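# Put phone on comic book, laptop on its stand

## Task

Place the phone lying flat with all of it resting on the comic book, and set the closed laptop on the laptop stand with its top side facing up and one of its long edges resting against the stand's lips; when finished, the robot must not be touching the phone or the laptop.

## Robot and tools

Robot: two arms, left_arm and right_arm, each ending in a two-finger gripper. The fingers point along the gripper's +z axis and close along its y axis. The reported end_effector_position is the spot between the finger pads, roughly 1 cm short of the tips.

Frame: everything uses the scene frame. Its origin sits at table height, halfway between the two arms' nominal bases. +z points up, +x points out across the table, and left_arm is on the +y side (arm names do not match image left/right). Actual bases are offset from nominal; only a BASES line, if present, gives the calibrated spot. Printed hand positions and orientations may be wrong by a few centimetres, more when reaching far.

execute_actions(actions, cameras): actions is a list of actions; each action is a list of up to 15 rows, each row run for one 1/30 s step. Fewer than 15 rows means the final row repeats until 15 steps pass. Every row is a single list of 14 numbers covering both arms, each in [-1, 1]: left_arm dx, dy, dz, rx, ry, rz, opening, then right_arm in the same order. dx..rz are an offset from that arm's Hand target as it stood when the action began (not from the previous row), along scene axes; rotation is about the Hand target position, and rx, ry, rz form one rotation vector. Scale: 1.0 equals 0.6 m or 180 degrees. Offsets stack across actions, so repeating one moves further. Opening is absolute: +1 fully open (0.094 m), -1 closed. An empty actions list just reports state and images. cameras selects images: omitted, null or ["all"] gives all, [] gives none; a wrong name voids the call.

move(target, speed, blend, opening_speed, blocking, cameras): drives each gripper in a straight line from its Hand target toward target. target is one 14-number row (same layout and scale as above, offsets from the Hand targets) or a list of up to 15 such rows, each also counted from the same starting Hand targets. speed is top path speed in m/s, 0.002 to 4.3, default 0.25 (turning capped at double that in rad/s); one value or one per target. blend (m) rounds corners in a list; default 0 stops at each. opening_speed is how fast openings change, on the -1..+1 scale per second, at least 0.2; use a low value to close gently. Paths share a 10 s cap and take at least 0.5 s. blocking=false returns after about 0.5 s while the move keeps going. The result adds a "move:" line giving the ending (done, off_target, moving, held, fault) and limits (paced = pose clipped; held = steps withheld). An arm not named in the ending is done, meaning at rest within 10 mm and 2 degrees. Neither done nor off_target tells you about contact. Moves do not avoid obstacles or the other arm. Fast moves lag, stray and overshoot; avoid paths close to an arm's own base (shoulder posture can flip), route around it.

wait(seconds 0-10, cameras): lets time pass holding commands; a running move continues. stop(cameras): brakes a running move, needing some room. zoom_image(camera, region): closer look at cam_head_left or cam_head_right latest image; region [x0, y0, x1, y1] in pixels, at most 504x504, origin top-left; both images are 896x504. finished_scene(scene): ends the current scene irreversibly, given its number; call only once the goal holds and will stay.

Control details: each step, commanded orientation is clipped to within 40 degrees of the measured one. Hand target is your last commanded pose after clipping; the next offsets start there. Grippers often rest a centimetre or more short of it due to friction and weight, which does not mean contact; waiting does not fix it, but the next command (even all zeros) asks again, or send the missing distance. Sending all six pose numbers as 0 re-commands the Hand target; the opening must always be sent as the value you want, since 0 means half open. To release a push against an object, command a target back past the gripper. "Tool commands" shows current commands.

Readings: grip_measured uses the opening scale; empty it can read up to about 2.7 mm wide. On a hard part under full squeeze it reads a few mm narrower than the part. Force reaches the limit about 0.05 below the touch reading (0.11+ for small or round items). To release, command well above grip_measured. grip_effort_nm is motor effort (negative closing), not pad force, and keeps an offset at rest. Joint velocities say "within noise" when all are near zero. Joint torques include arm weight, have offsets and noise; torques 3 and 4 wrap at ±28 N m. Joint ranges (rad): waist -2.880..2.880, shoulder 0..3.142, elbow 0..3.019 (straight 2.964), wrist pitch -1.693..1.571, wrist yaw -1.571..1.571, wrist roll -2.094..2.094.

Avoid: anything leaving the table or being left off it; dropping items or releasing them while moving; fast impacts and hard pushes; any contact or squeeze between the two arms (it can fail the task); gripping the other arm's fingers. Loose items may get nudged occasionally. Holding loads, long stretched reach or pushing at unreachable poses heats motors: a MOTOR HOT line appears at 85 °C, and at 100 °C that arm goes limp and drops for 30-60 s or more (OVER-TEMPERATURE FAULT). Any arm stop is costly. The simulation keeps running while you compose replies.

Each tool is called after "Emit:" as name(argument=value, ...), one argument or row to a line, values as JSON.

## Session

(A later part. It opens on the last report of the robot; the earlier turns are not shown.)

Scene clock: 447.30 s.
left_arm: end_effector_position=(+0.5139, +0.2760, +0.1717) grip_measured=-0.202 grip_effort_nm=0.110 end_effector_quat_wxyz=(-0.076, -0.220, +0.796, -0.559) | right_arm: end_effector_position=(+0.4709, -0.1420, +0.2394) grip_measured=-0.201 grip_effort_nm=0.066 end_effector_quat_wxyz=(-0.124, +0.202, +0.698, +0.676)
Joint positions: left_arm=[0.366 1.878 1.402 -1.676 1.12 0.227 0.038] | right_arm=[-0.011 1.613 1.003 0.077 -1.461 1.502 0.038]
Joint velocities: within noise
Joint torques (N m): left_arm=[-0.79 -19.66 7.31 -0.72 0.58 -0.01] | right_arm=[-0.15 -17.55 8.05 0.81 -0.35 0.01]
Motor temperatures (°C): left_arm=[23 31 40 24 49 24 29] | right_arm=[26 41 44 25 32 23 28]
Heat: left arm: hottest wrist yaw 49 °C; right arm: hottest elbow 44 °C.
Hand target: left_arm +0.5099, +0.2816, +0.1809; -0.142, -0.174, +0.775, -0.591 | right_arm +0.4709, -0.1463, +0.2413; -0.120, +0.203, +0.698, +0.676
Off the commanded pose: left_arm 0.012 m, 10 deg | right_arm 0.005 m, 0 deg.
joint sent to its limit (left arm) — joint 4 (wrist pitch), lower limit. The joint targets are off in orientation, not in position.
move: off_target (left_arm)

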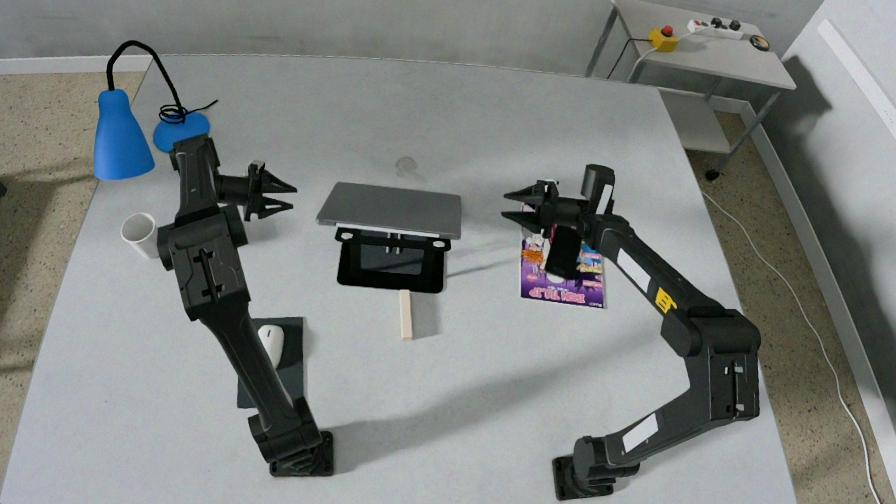

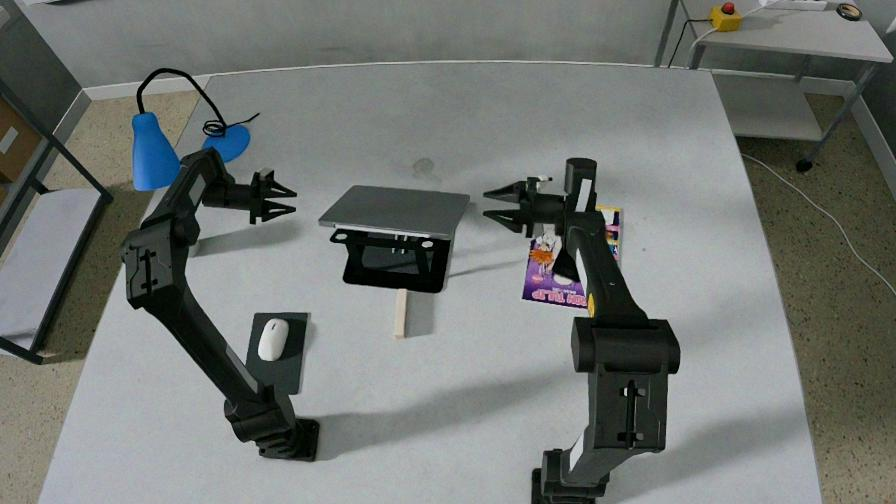

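Emit:
move(
  target=[0,0,0,0,0,0,-0.2,-0.235,0.03,0.1,-0.519,-0.279,-0.053,-1],
  speed=0.25,
)

Scene clock: 474.80 s.
left_arm: end_effector_position=(+0.5140, +0.2760, +0.1717) grip_measured=-0.202 grip_effort_nm=0.115 end_effector_quat_wxyz=(-0.076, -0.220, +0.796, -0.559) | right_arm: end_effector_position=(+0.3368, -0.1282, +0.3053) grip_measured=-0.991 grip_effort_nm=-0.486 end_effector_quat_wxyz=(+0.388, +0.011, +0.922, +0.003)
Joint positions: left_arm=[0.366 1.878 1.402 -1.676 1.12 0.226 0.038] | right_arm=[0.639 1 0.993 -0.879 0.446 0.506 0]
Joint velocities: within noise
Joint torques (N m): left_arm=[-0.56 -20.37 7.49 -0.61 0.53 -0.03] | right_arm=[1.2 -8.94 8.85 0.77 0.29 0.09]
Motor temperatures (°C): left_arm=[23 32 39 24 47 24 28] | right_arm=[26 40 45 25 31 23 27]
Heat: left arm: hottest wrist yaw 47 °C; right arm: hottest elbow 45 °C.
Hand target: left_arm +0.5099, +0.2816, +0.1809; -0.142, -0.174, +0.775, -0.591 | right_arm +0.3299, -0.1283, +0.3013; +0.383, +0.001, +0.924, -0.001
Off the commanded pose: left_arm 0.011 m, 10 deg | right_arm 0.008 m, 1 deg.
joint sent to its limit (left arm) — joint 4 (wrist pitch), lower limit. The joint targets are off in orientation, not in position.
move: off_target (left_arm)

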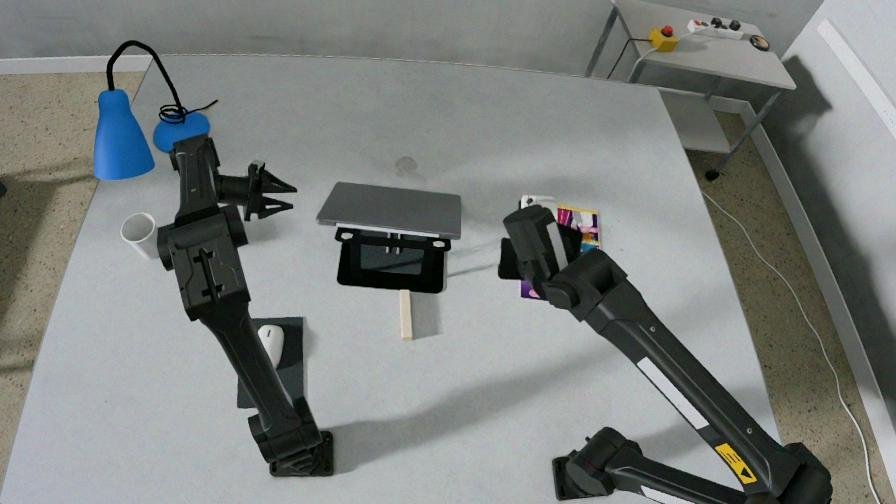

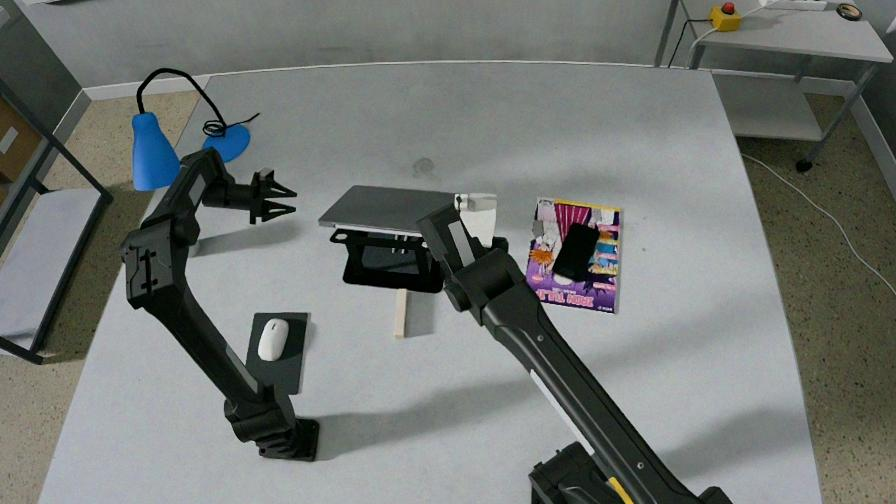

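Emit:
move(
  target=[0,0,0,0,0,0,-0.2,0.192,0.122,-0.117,0,0,0,-1],
  speed=0.2,
)

Emit:
move(
  target=[0,0,0,0,0,0,-0.2,0,0,-0.06,0,0,0,-1],
  speed=0.06,
)

Scene clock: 480.87 s.
left_arm: end_effector_position=(+0.5140, +0.2760, +0.1717) grip_measured=-0.202 grip_effort_nm=0.105 end_effector_quat_wxyz=(-0.076, -0.220, +0.796, -0.559) | right_arm: end_effector_position=(+0.4221, -0.0639, +0.2093) grip_measured=-0.991 grip_effort_nm=-0.486 end_effector_quat_wxyz=(+0.364, -0.007, +0.931, -0.013)
Joint positions: left_arm=[0.366 1.878 1.402 -1.676 1.12 0.226 0.038] | right_arm=[0.635 1.364 1.046 -0.626 0.434 0.483 0]
Joint velocities: within noise
Joint torques (N m): left_arm=[-0.26 -19.9 7.43 -0.7 0.56 -0.03] | right_arm=[-0.38 -11.63 13.65 1.58 0.2 0.1]
Motor temperatures (°C): left_arm=[22 32 39 24 46 24 28] | right_arm=[26 39 45 25 31 23 27]
Heat: left arm: hottest wrist yaw 46 °C; right arm: hottest elbow 45 °C.
Hand target: left_arm +0.5099, +0.2816, +0.1809; -0.142, -0.174, +0.775, -0.591 | right_arm +0.4452, -0.0550, +0.2311; +0.383, +0.001, +0.924, -0.001
Off the commanded pose: left_arm 0.011 m, 10 deg | right_arm 0.033 m, 3 deg.
joint sent to its limit (left arm) — joint 4 (wrist pitch), lower limit. The joint targets are off in orientation, not in position.
move: off_target (left_arm, right_arm)

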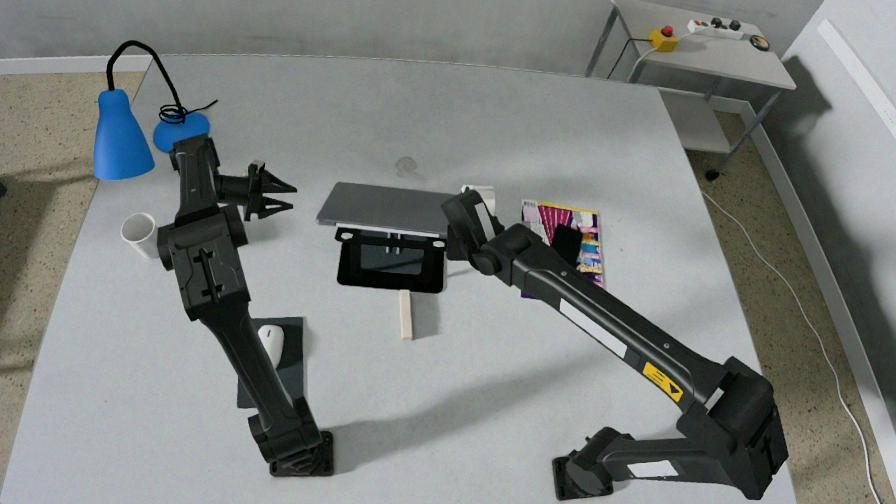

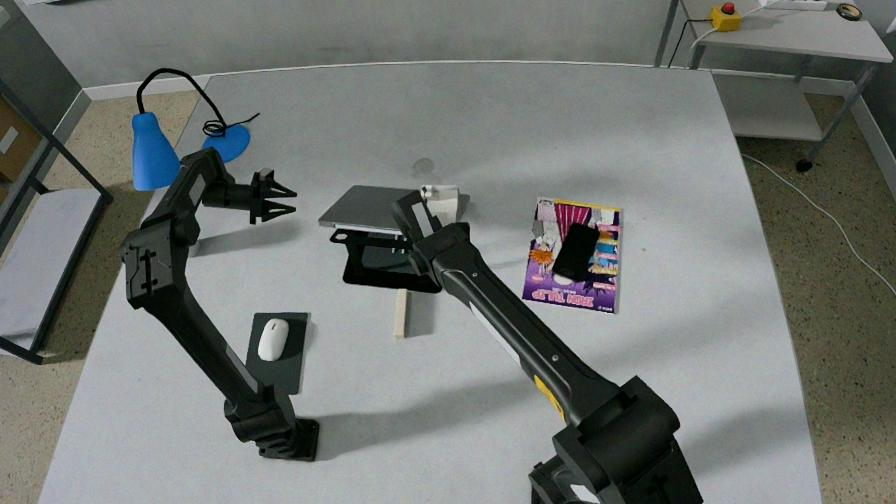

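Scene clock: 482.03 s.
left_arm: end_effector_position=(+0.5140, +0.2760, +0.1717) grip_measured=-0.202 grip_effort_nm=0.110 end_effector_quat_wxyz=(-0.076, -0.220, +0.796, -0.559) | right_arm: end_effector_position=(+0.4384, -0.0519, +0.2074) grip_measured=-0.991 grip_effort_nm=-0.486 end_effector_quat_wxyz=(+0.388, +0.000, +0.921, +0.005)
Joint positions: left_arm=[0.366 1.878 1.402 -1.676 1.12 0.226 0.038] | right_arm=[0.635 1.396 1.046 -0.528 0.433 0.482 0]
Joint velocities: within noise
Joint torques (N m): left_arm=[-0.21 -20.25 7.38 -0.92 0.53 -0.05] | right_arm=[-0.38 -12.4 9.03 1.69 0.19 0.09]
Motor temperatures (°C): left_arm=[22 32 39 24 46 24 28] | right_arm=[26 39 45 25 31 23 27]
Heat: left arm: hottest wrist yaw 46 °C; right arm: hottest elbow 45 °C.
Hand target: left_arm +0.5099, +0.2816, +0.1809; -0.142, -0.174, +0.775, -0.591 | right_arm +0.4452, -0.0551, +0.1951; +0.383, +0.001, +0.924, -0.001
Off the commanded pose: left_arm 0.011 m, 10 deg | right_arm 0.014 m, 1 deg.
joint sent to its limit (left arm) — joint 4 (wrist pitch), lower limit. The joint targets are off in orientation, not in position.
move: off_target (left_arm, right_arm)

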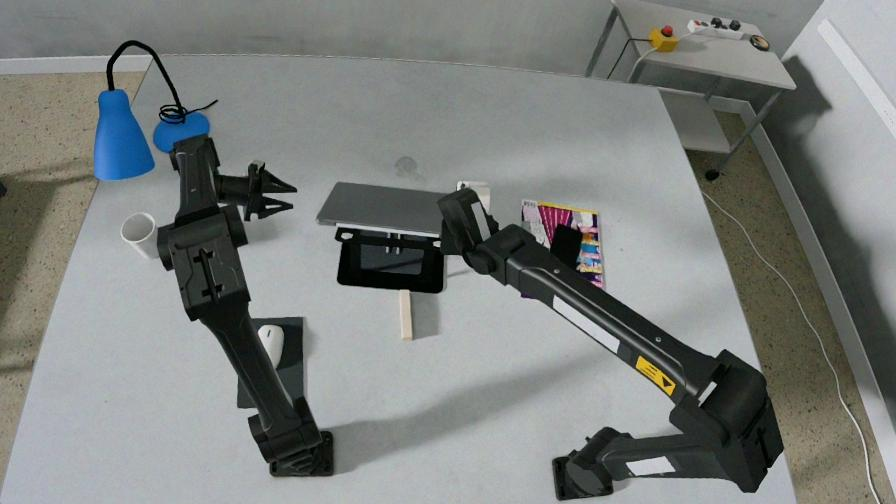

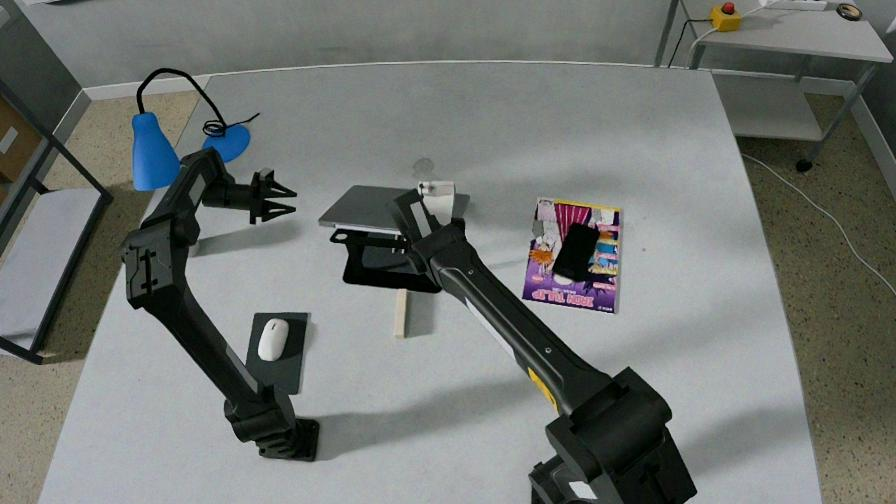

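Emit:
move(
  target=[0,0,0,0,0,0,-0.2,0,0,-0.02,0,0,0,-1],
  speed=0.06,
  cameras=[],
)

Emit:
move(
  target=[0,0,0,0,0,0,-0.2,0,0,-0.015,0,0,0,-1],
  speed=0.06,
)

Emit:
zoom_image(
  camera="cam_head_left",
  region=[300, 160, 490, 270],
)

Scene clock: 485.90 s.
left_arm: end_effector_position=(+0.5140, +0.2760, +0.1717) grip_measured=-0.202 grip_effort_nm=0.110 end_effector_quat_wxyz=(-0.076, -0.220, +0.796, -0.559) | right_arm: end_effector_position=(+0.4415, -0.0496, +0.2019) grip_measured=-0.991 grip_effort_nm=-0.486 end_effector_quat_wxyz=(+0.393, +0.002, +0.920, +0.009)
Joint positions: left_arm=[0.366 1.878 1.402 -1.676 1.12 0.226 0.038] | right_arm=[0.635 1.407 1.037 -0.496 0.433 0.482 0]
Joint velocities: within noise
Joint torques (N m): left_arm=[-0.09 -19.9 7.27 -0.55 0.56 -0.06] | right_arm=[-0.44 -12.51 8.08 1.58 0.19 0.09]
Motor temperatures (°C): left_arm=[22 32 39 24 46 24 28] | right_arm=[26 39 45 25 30 23 27]
Heat: left arm: hottest wrist yaw 46 °C; right arm: hottest elbow 45 °C.
Hand target: left_arm +0.5099, +0.2816, +0.1809; -0.142, -0.174, +0.775, -0.591 | right_arm +0.4452, -0.0551, +0.1832; +0.383, +0.001, +0.924, -0.001
Off the commanded pose: left_arm 0.011 m, 10 deg | right_arm 0.020 m, 2 deg.
joint sent to its limit (left arm) — joint 4 (wrist pitch), lower limit. The joint targets are off in orientation, not in position.
move: off_target (left_arm, right_arm)
No camera images: "cameras" was empty.

Scene clock: 486.83 s.
left_arm: end_effector_position=(+0.5140, +0.2760, +0.1717) grip_measured=-0.202 grip_effort_nm=0.115 end_effector_quat_wxyz=(-0.076, -0.220, +0.796, -0.559) | right_arm: end_effector_position=(+0.4419, -0.0493, +0.1928) grip_measured=-0.991 grip_effort_nm=-0.491 end_effector_quat_wxyz=(+0.393, +0.002, +0.920, +0.009)
Joint positions: left_arm=[0.366 1.878 1.402 -1.676 1.12 0.226 0.038] | right_arm=[0.635 1.418 1.022 -0.47 0.433 0.482 0]
Joint velocities: within noise
Joint torques (N m): left_arm=[-0.44 -20.48 7.31 -0.68 0.55 0] | right_arm=[-0.38 -12.57 8.02 1.73 0.2 0.09]
Motor temperatures (°C): left_arm=[22 32 39 24 46 24 28] | right_arm=[26 39 45 25 30 23 27]
Heat: left arm: hottest wrist yaw 46 °C; right arm: hottest elbow 45 °C.
Hand target: left_arm +0.5099, +0.2816, +0.1809; -0.142, -0.174, +0.775, -0.591 | right_arm +0.4452, -0.0551, +0.1741; +0.383, +0.001, +0.924, -0.001
Off the commanded pose: left_arm 0.011 m, 10 deg | right_arm 0.020 m, 2 deg.
joint sent to its limit (left arm) — joint 4 (wrist pitch), lower limit. The joint targets are off in orientation, not in position.
move: off_target (left_arm, right_arm)

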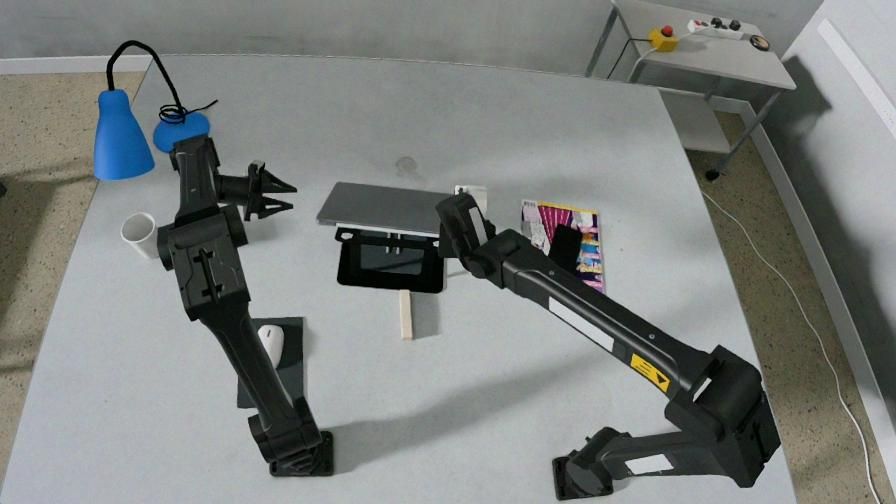

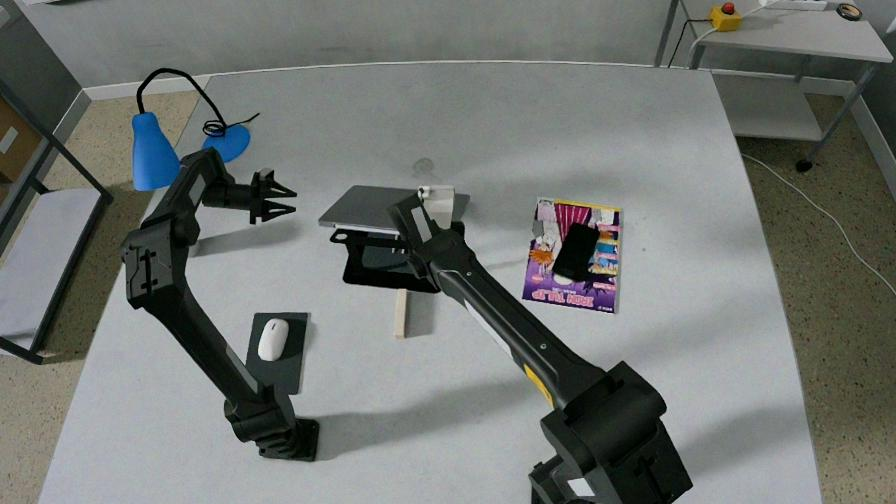

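Scaled by 2.653.

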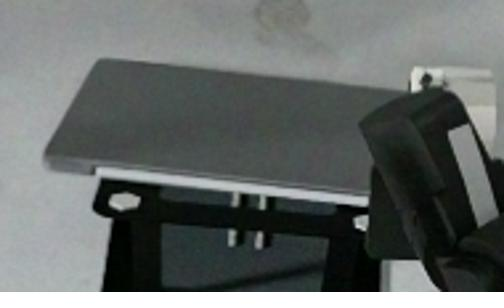

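Emit:
move(
  target=[0,0,0,0,0,0,-0.2,0,0,-0.017,0,0,0,-1],
  speed=0.05,
  cameras=[],
)

Emit:
move(
  target=[0,0,0,0,0,0,-0.2,0,0,-0.012,0,0,0,-1],
  speed=0.05,
  cameras=["cam_head_left"],
)

Emit:
zoom_image(
  camera="cam_head_left",
  region=[300, 160, 490, 270],
)

Scene clock: 491.33 s.
left_arm: end_effector_position=(+0.5140, +0.2760, +0.1717) grip_measured=-0.202 grip_effort_nm=0.110 end_effector_quat_wxyz=(-0.076, -0.220, +0.796, -0.559) | right_arm: end_effector_position=(+0.4421, -0.0492, +0.1822) grip_measured=-0.991 grip_effort_nm=-0.486 end_effector_quat_wxyz=(+0.393, +0.002, +0.920, +0.009)
Joint positions: left_arm=[0.366 1.878 1.402 -1.676 1.12 0.226 0.038] | right_arm=[0.635 1.43 1.006 -0.442 0.433 0.482 0]
Joint velocities: within noise
Joint torques (N m): left_arm=[-0.15 -20.31 7.43 -0.57 0.56 0] | right_arm=[-0.38 -12.75 7.95 1.69 0.19 0.09]
Motor temperatures (°C): left_arm=[22 32 39 24 46 24 28] | right_arm=[26 39 44 25 30 23 27]
Heat: left arm: hottest wrist yaw 46 °C; right arm: hottest elbow 44 °C.
Hand target: left_arm +0.5099, +0.2816, +0.1809; -0.142, -0.174, +0.775, -0.591 | right_arm +0.4451, -0.0551, +0.1638; +0.383, +0.001, +0.924, -0.001
Off the commanded pose: left_arm 0.011 m, 10 deg | right_arm 0.019 m, 2 deg.
joint sent to its limit (left arm) — joint 4 (wrist pitch), lower limit. The joint targets are off in orientation, not in position.
move: off_target (left_arm, right_arm)
No camera images: "cameras" was empty.

Scene clock: 492.20 s.
left_arm: end_effector_position=(+0.5140, +0.2760, +0.1717) grip_measured=-0.202 grip_effort_nm=0.115 end_effector_quat_wxyz=(-0.076, -0.220, +0.796, -0.559) | right_arm: end_effector_position=(+0.4424, -0.0489, +0.1754) grip_measured=-0.991 grip_effort_nm=-0.491 end_effector_quat_wxyz=(+0.393, +0.002, +0.920, +0.009)
Joint positions: left_arm=[0.366 1.878 1.402 -1.676 1.12 0.226 0.038] | right_arm=[0.635 1.439 0.995 -0.421 0.433 0.482 0]
Joint velocities: within noise
Joint torques (N m): left_arm=[-0.44 -19.9 7.43 -0.49 0.54 -0.01] | right_arm=[-0.44 -12.75 7.9 1.84 0.19 0.09]
Motor temperatures (°C): left_arm=[22 32 39 24 45 24 28] | right_arm=[26 39 44 25 30 23 27]
Heat: left arm: hottest wrist yaw 45 °C; right arm: hottest elbow 44 °C.
Hand target: left_arm +0.5099, +0.2816, +0.1809; -0.142, -0.174, +0.775, -0.591 | right_arm +0.4452, -0.0551, +0.1567; +0.383, +0.001, +0.924, -0.001
Off the commanded pose: left_arm 0.011 m, 10 deg | right_arm 0.020 m, 2 deg.
joint sent to its limit (left arm) — joint 4 (wrist pitch), lower limit. The joint targets are off in orientation, not in position.
move: off_target (left_arm, right_arm)
Images, in order (width x height): cam_head_left 896x504.

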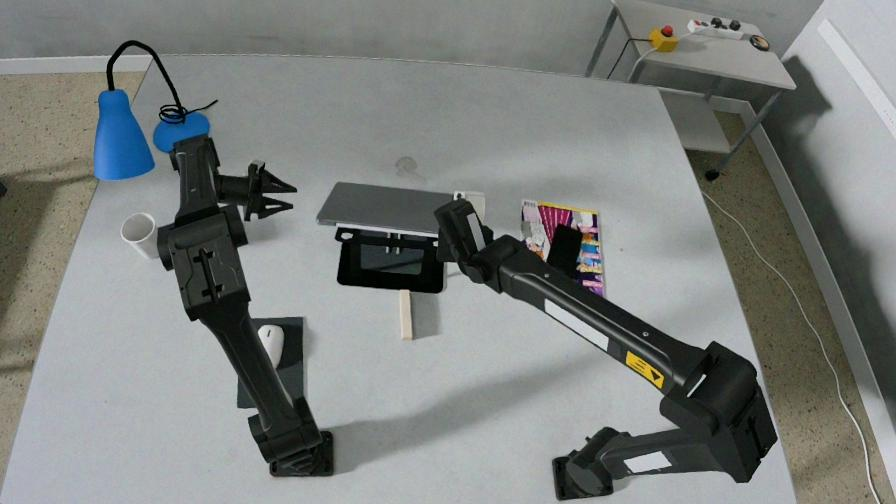

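Scaled by 2.653.

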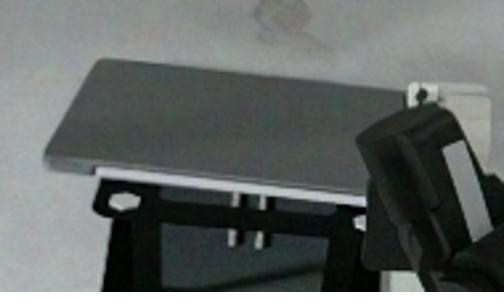

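Emit:
move(
  target=[0,0,0,0,0,0,-0.2,0,0,-0.013,0,0,0,-1],
  speed=0.05,
  cameras=[],
)

Emit:
move(
  target=[0,0,0,0,0,0,-0.2,0,0,-0.01,0,0,0,-1],
  speed=0.05,
  cameras=[],
)

Emit:
move(
  target=[0,0,0,0,0,0,-0.2,0,0,-0.01,0,0,0,-1],
  speed=0.05,
  cameras=["cam_head_left"],
)

Scene clock: 495.57 s.
left_arm: end_effector_position=(+0.5140, +0.2760, +0.1717) grip_measured=-0.202 grip_effort_nm=0.110 end_effector_quat_wxyz=(-0.076, -0.220, +0.796, -0.559) | right_arm: end_effector_position=(+0.4426, -0.0487, +0.1675) grip_measured=-0.991 grip_effort_nm=-0.486 end_effector_quat_wxyz=(+0.393, +0.002, +0.920, +0.009)
Joint positions: left_arm=[0.366 1.878 1.402 -1.676 1.12 0.226 0.038] | right_arm=[0.635 1.45 0.983 -0.399 0.433 0.482 0]
Joint velocities: within noise
Joint torques (N m): left_arm=[-0.5 -19.84 7.39 -0.64 0.56 -0.05] | right_arm=[-0.56 -13.33 7.65 1.89 0.2 0.09]
Motor temperatures (°C): left_arm=[22 32 38 24 45 24 28] | right_arm=[26 38 44 25 30 23 27]
Heat: left arm: hottest wrist yaw 45 °C; right arm: hottest elbow 44 °C.
Hand target: left_arm +0.5099, +0.2816, +0.1809; -0.142, -0.174, +0.775, -0.591 | right_arm +0.4452, -0.0551, +0.1489; +0.383, +0.001, +0.924, -0.001
Off the commanded pose: left_arm 0.011 m, 10 deg | right_arm 0.020 m, 2 deg.
joint sent to its limit (left arm) — joint 4 (wrist pitch), lower limit. The joint targets are off in orientation, not in position.
move: off_target (left_arm, right_arm)
No camera images: "cameras" was empty.

Scene clock: 496.47 s.
left_arm: end_effector_position=(+0.5140, +0.2760, +0.1717) grip_measured=-0.202 grip_effort_nm=0.115 end_effector_quat_wxyz=(-0.076, -0.220, +0.796, -0.559) | right_arm: end_effector_position=(+0.4428, -0.0486, +0.1617) grip_measured=-0.991 grip_effort_nm=-0.486 end_effector_quat_wxyz=(+0.393, +0.002, +0.919, +0.009)
Joint positions: left_arm=[0.366 1.878 1.402 -1.676 1.12 0.226 0.038] | right_arm=[0.635 1.458 0.974 -0.382 0.433 0.482 0]
Joint velocities: within noise
Joint torques (N m): left_arm=[-0.5 -20.25 7.42 -0.55 0.61 -0.02] | right_arm=[-0.44 -12.98 7.61 1.69 0.19 0.09]
Motor temperatures (°C): left_arm=[22 32 38 24 45 24 28] | right_arm=[26 38 44 25 30 23 27]
Heat: left arm: hottest wrist yaw 45 °C; right arm: hottest elbow 44 °C.
Hand target: left_arm +0.5099, +0.2816, +0.1809; -0.142, -0.174, +0.775, -0.591 | right_arm +0.4452, -0.0551, +0.1429; +0.383, +0.001, +0.924, -0.001
Off the commanded pose: left_arm 0.011 m, 10 deg | right_arm 0.020 m, 2 deg.
joint sent to its limit (left arm) — joint 4 (wrist pitch), lower limit. The joint targets are off in orientation, not in position.
move: off_target (left_arm, right_arm)
No camera images: "cameras" was empty.

Scene clock: 497.37 s.
left_arm: end_effector_position=(+0.5140, +0.2760, +0.1717) grip_measured=-0.202 grip_effort_nm=0.110 end_effector_quat_wxyz=(-0.076, -0.220, +0.796, -0.559) | right_arm: end_effector_position=(+0.4429, -0.0485, +0.1555) grip_measured=-0.991 grip_effort_nm=-0.486 end_effector_quat_wxyz=(+0.393, +0.002, +0.920, +0.009)
Joint positions: left_arm=[0.366 1.878 1.402 -1.676 1.12 0.226 0.038] | right_arm=[0.635 1.467 0.966 -0.365 0.433 0.482 0]
Joint velocities: within noise
Joint torques (N m): left_arm=[-0.32 -19.72 7.41 -0.54 0.53 0] | right_arm=[-0.44 -12.63 7.57 1.83 0.2 0.09]
Motor temperatures (°C): left_arm=[22 32 38 24 45 24 28] | right_arm=[26 38 44 25 30 23 27]
Heat: left arm: hottest wrist yaw 45 °C; right arm: hottest elbow 44 °C.
Hand target: left_arm +0.5099, +0.2816, +0.1809; -0.142, -0.174, +0.775, -0.591 | right_arm +0.4451, -0.0551, +0.1368; +0.383, +0.001, +0.924, -0.001
Off the commanded pose: left_arm 0.011 m, 10 deg | right_arm 0.020 m, 2 deg.
joint sent to its limit (left arm) — joint 4 (wrist pitch), lower limit. The joint targets are off in orientation, not in position.
move: off_target (left_arm, right_arm)
Images, in order (width x height): cam_head_left 896x504.

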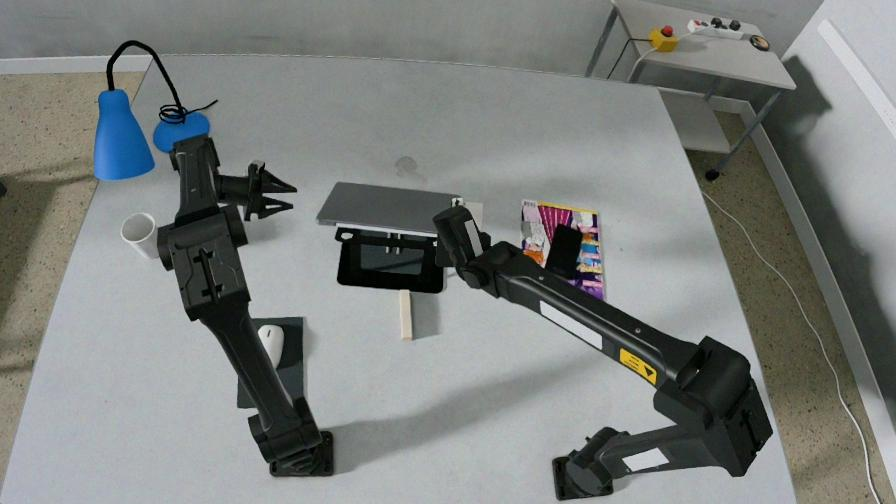

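Emit:
move(
  target=[0,0,0,0,0,0,-0.2,0.017,0,0,0,0,0,-1],
  speed=0.05,
  cameras=[],
)

Emit:
move(
  target=[0,0,0,0,0,0,-0.2,0.012,0,0,0,0,0,-1],
  speed=0.05,
  cameras=["cam_head_left"],
)

Emit:
zoom_image(
  camera="cam_head_left",
  region=[300, 160, 490, 270],
)

Scene clock: 502.53 s.
left_arm: end_effector_position=(+0.5140, +0.2760, +0.1717) grip_measured=-0.202 grip_effort_nm=0.110 end_effector_quat_wxyz=(-0.076, -0.220, +0.796, -0.559) | right_arm: end_effector_position=(+0.4471, -0.0534, +0.1447) grip_measured=-0.991 grip_effort_nm=-0.486 end_effector_quat_wxyz=(+0.385, +0.000, +0.923, +0.003)
Joint positions: left_arm=[0.366 1.878 1.402 -1.676 1.12 0.226 0.038] | right_arm=[0.62 1.488 0.966 -0.36 0.425 0.472 0]
Joint velocities: within noise
Joint torques (N m): left_arm=[-0.21 -19.55 7.09 -0.64 0.6 -0.03] | right_arm=[-0.38 -13.45 9.03 1.55 0.18 0.07]
Motor temperatures (°C): left_arm=[22 32 38 24 45 24 28] | right_arm=[26 38 43 25 30 23 27]
Heat: left arm: hottest wrist yaw 45 °C; right arm: hottest elbow 43 °C.
Hand target: left_arm +0.5099, +0.2816, +0.1809; -0.142, -0.174, +0.775, -0.591 | right_arm +0.4553, -0.0551, +0.1369; +0.383, +0.001, +0.924, -0.001
Off the commanded pose: left_arm 0.011 m, 10 deg | right_arm 0.012 m, 0 deg.
joint sent to its limit (left arm) — joint 4 (wrist pitch), lower limit. The joint targets are off in orientation, not in position.
move: off_target (left_arm, right_arm)
No camera images: "cameras" was empty.

Scene clock: 503.30 s.
left_arm: end_effector_position=(+0.5140, +0.2760, +0.1717) grip_measured=-0.202 grip_effort_nm=0.115 end_effector_quat_wxyz=(-0.076, -0.220, +0.796, -0.559) | right_arm: end_effector_position=(+0.4489, -0.0558, +0.1403) grip_measured=-0.991 grip_effort_nm=-0.481 end_effector_quat_wxyz=(+0.381, -0.002, +0.925, +0.000)
Joint positions: left_arm=[0.366 1.878 1.402 -1.676 1.12 0.226 0.038] | right_arm=[0.613 1.496 0.966 -0.359 0.419 0.464 0]
Joint velocities: within noise
Joint torques (N m): left_arm=[0.44 -19.84 7.24 -0.66 0.57 0.01] | right_arm=[-0.62 -12.86 10.17 1.7 0.22 0.04]
Motor temperatures (°C): left_arm=[22 32 38 24 45 24 28] | right_arm=[26 38 43 25 30 23 27]
Heat: left arm: hottest wrist yaw 45 °C; right arm: hottest elbow 43 °C.
Hand target: left_arm +0.5099, +0.2816, +0.1809; -0.142, -0.174, +0.775, -0.591 | right_arm +0.4625, -0.0552, +0.1367; +0.383, +0.001, +0.924, -0.001
Off the commanded pose: left_arm 0.011 m, 10 deg | right_arm 0.014 m, 0 deg.
joint sent to its limit (left arm) — joint 4 (wrist pitch), lower limit. The joint targets are off in orientation, not in position.
move: off_target (left_arm, right_arm)
Images, in order (width x height): cam_head_left 896x504.

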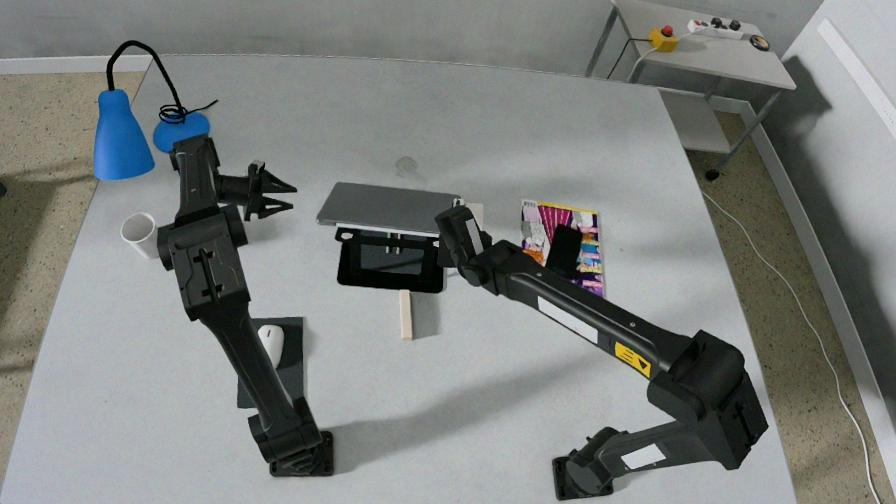

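Scaled by 2.653.

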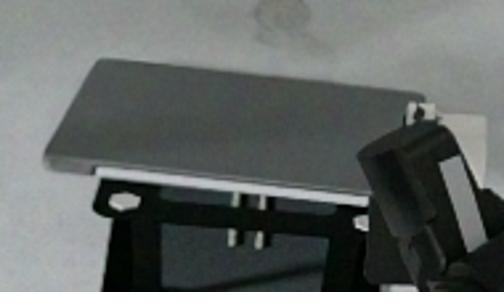

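Emit:
move(
  target=[0,0,0,0,0,0,-0.2,0.012,0,0.012,0,0,0,-1],
  speed=0.05,
  cameras=["cam_head_left"],
)

Emit:
zoom_image(
  camera="cam_head_left",
  region=[300, 160, 490, 270],
)

Scene clock: 506.17 s.
left_arm: end_effector_position=(+0.5140, +0.2760, +0.1717) grip_measured=-0.202 grip_effort_nm=0.110 end_effector_quat_wxyz=(-0.076, -0.220, +0.796, -0.559) | right_arm: end_effector_position=(+0.4493, -0.0561, +0.1399) grip_measured=-0.991 grip_effort_nm=-0.481 end_effector_quat_wxyz=(+0.380, -0.005, +0.925, +0.001)
Joint positions: left_arm=[0.366 1.878 1.402 -1.676 1.12 0.226 0.038] | right_arm=[0.61 1.496 0.966 -0.359 0.413 0.456 0]
Joint velocities: within noise
Joint torques (N m): left_arm=[-0.32 -19.84 7.25 -0.55 0.54 -0.01] | right_arm=[-0.91 -12.69 11.93 1.11 0.18 0.05]
Motor temperatures (°C): left_arm=[22 32 38 24 45 24 28] | right_arm=[26 38 43 25 30 23 27]
Heat: left arm: hottest wrist yaw 45 °C; right arm: hottest elbow 43 °C.
Hand target: left_arm +0.5099, +0.2816, +0.1809; -0.142, -0.174, +0.775, -0.591 | right_arm +0.4697, -0.0552, +0.1439; +0.383, +0.001, +0.924, -0.001
Off the commanded pose: left_arm 0.011 m, 10 deg | right_arm 0.021 m, 1 deg.
joint sent to its limit (left arm) — joint 4 (wrist pitch), lower limit. The joint targets are off in orientation, not in position.
move: off_target (left_arm, right_arm)
Images, in order (width x height): cam_head_left 896x504.

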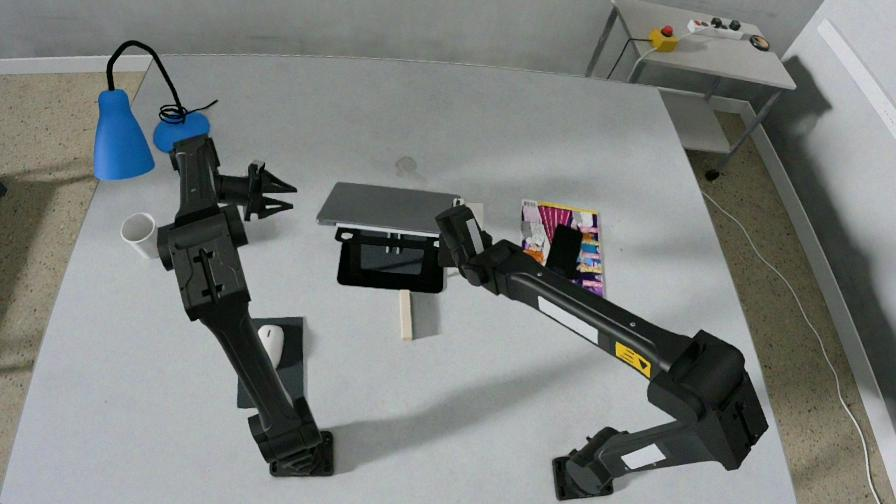

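Scaled by 2.653.

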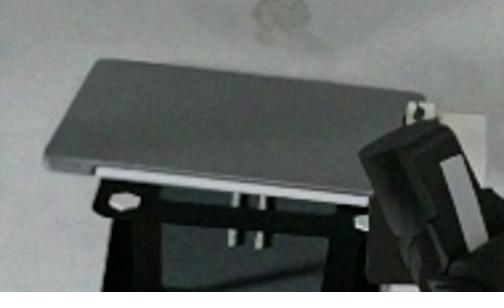

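Emit:
move(
  target=[0,0,0,0,0,0,-0.2,0.02,0,0,0,0,0,-1],
  speed=0.05,
  cameras=["cam_head_left"],
)

Emit:
zoom_image(
  camera="cam_head_left",
  region=[300, 160, 490, 270],
)

Scene clock: 509.60 s.
left_arm: end_effector_position=(+0.5140, +0.2760, +0.1717) grip_measured=-0.202 grip_effort_nm=0.110 end_effector_quat_wxyz=(-0.076, -0.220, +0.796, -0.559) | right_arm: end_effector_position=(+0.4561, -0.0613, +0.1368) grip_measured=-0.991 grip_effort_nm=-0.491 end_effector_quat_wxyz=(+0.376, -0.005, +0.926, -0.003)
Joint positions: left_arm=[0.366 1.878 1.402 -1.676 1.12 0.226 0.038] | right_arm=[0.593 1.51 0.975 -0.359 0.405 0.444 0]
Joint velocities: within noise
Joint torques (N m): left_arm=[-0.38 -20.07 7.24 -0.66 0.59 -0.02] | right_arm=[-0.85 -12.81 13.07 1.14 0.14 0.11]
Motor temperatures (°C): left_arm=[22 32 38 24 44 24 28] | right_arm=[26 38 43 25 30 23 27]
Heat: left arm: hottest wrist yaw 44 °C; right arm: hottest elbow 43 °C.
Hand target: left_arm +0.5099, +0.2816, +0.1809; -0.142, -0.174, +0.775, -0.591 | right_arm +0.4818, -0.0552, +0.1442; +0.383, +0.001, +0.924, -0.001
Off the commanded pose: left_arm 0.011 m, 10 deg | right_arm 0.027 m, 1 deg.
joint sent to its limit (left arm) — joint 4 (wrist pitch), lower limit. The joint targets are off in orientation, not in position.
move: off_target (left_arm, right_arm)
Images, in order (width x height): cam_head_left 896x504.

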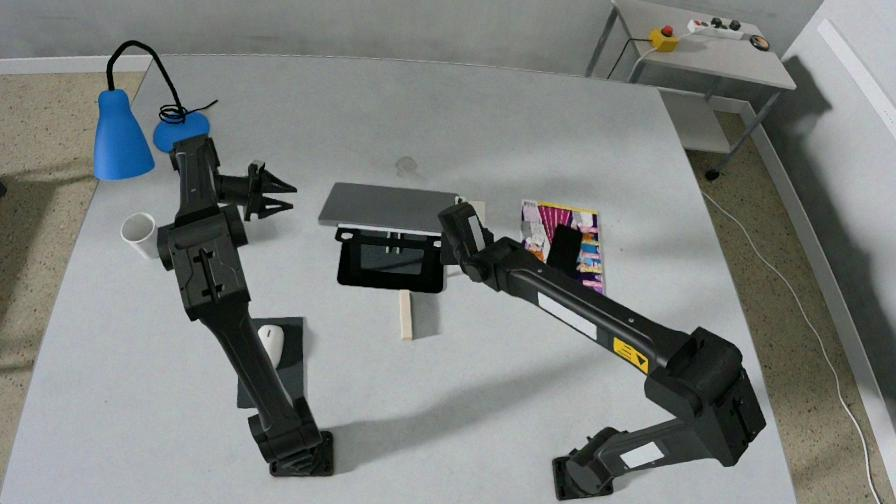

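Scaled by 2.653.

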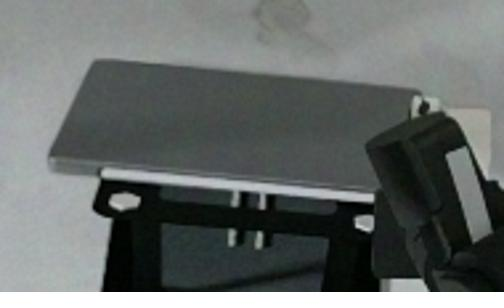

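Emit:
move(
  target=[
    [0,0,0,0,0,0,-0.2,-0.08,0,0,0,0,0,-1],
    [0,0,0,0,0,0,-0.2,-0.17,-0.12,0.2,0,0,0,-1],
  ],
  speed=0.15,
)

Emit:
zoom_image(
  camera="cam_head_left",
  region=[300, 160, 490, 270],
)

Emit:
zoom_image(
  camera="cam_head_right",
  region=[310, 160, 500, 270],
)

Scene clock: 515.13 s.
left_arm: end_effector_position=(+0.5140, +0.2760, +0.1717) grip_measured=-0.202 grip_effort_nm=0.110 end_effector_quat_wxyz=(-0.076, -0.220, +0.796, -0.559) | right_arm: end_effector_position=(+0.3764, -0.1232, +0.2559) grip_measured=-0.991 grip_effort_nm=-0.486 end_effector_quat_wxyz=(+0.381, -0.001, +0.925, +0.000)
Joint positions: left_arm=[0.366 1.878 1.402 -1.676 1.12 0.226 0.038] | right_arm=[0.576 1.115 0.943 -0.706 0.396 0.434 0]
Joint velocities: within noise
Joint torques (N m): left_arm=[-0.26 -19.66 7.32 -0.83 0.56 -0.03] | right_arm=[-0.44 -9.58 10.77 0.76 0.18 0.05]
Motor temperatures (°C): left_arm=[22 33 38 24 44 24 28] | right_arm=[26 37 45 25 29 23 27]
Heat: left arm: hottest wrist yaw 44 °C; right arm: hottest elbow 45 °C.
Hand target: left_arm +0.5099, +0.2816, +0.1809; -0.142, -0.174, +0.775, -0.591 | right_arm +0.3798, -0.1272, +0.2640; +0.383, +0.001, +0.924, -0.001
Off the commanded pose: left_arm 0.011 m, 10 deg | right_arm 0.010 m, 0 deg.
joint sent to its limit (left arm) — joint 4 (wrist pitch), lower limit. The joint targets are off in orientation, not in position.
move: off_target (left_arm)

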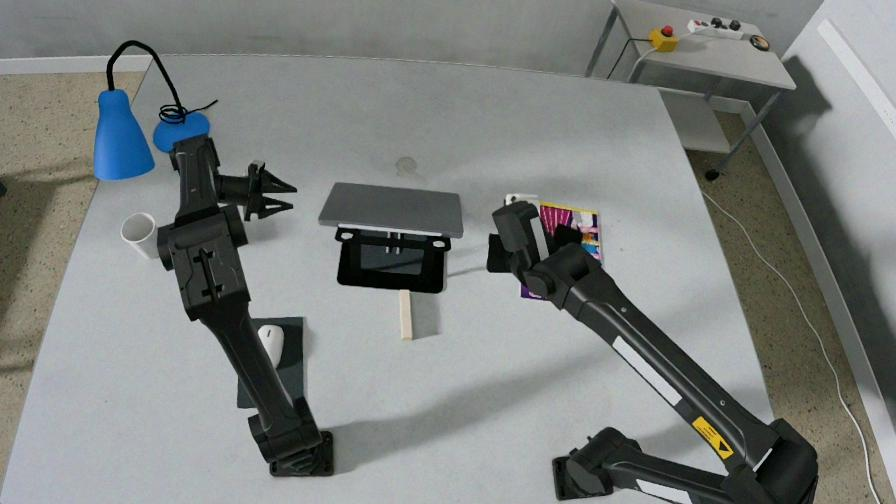

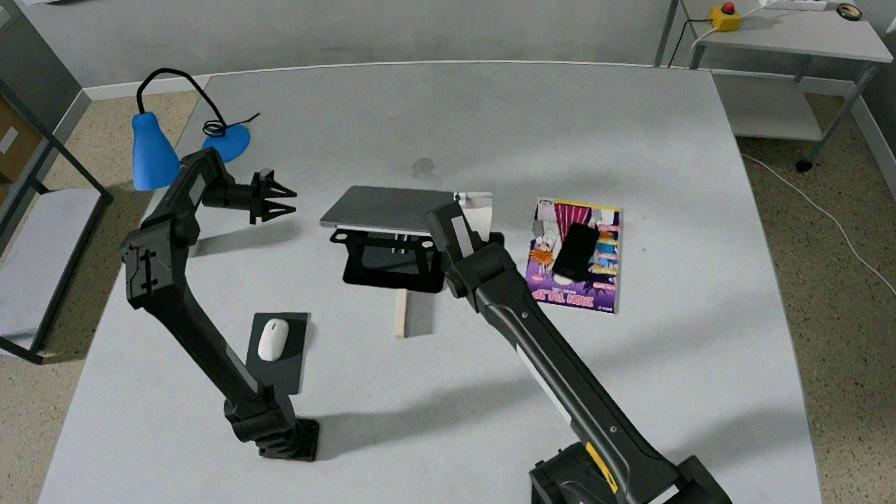

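Scaled by 2.653.

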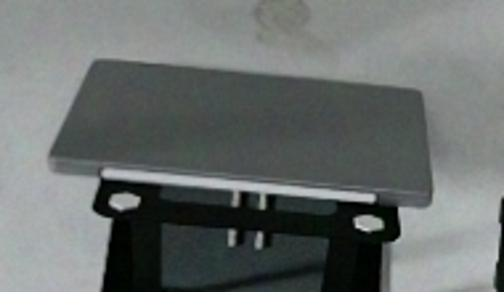

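Scaled by 2.653.

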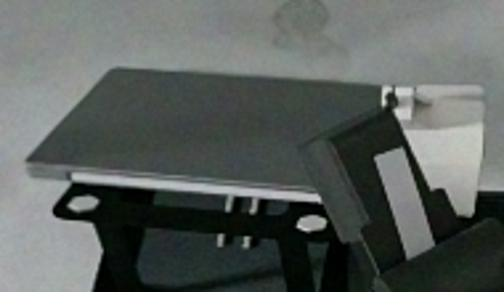

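Emit:
zoom_image(
  camera="cam_head_right",
  region=[500, 180, 660, 330],
)

Scaled by 3.150.

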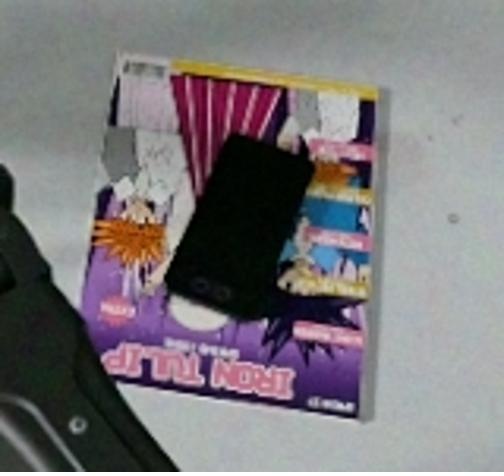

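Emit:
finished_scene(
  scene=2,
)

The scene is finished: the task was done.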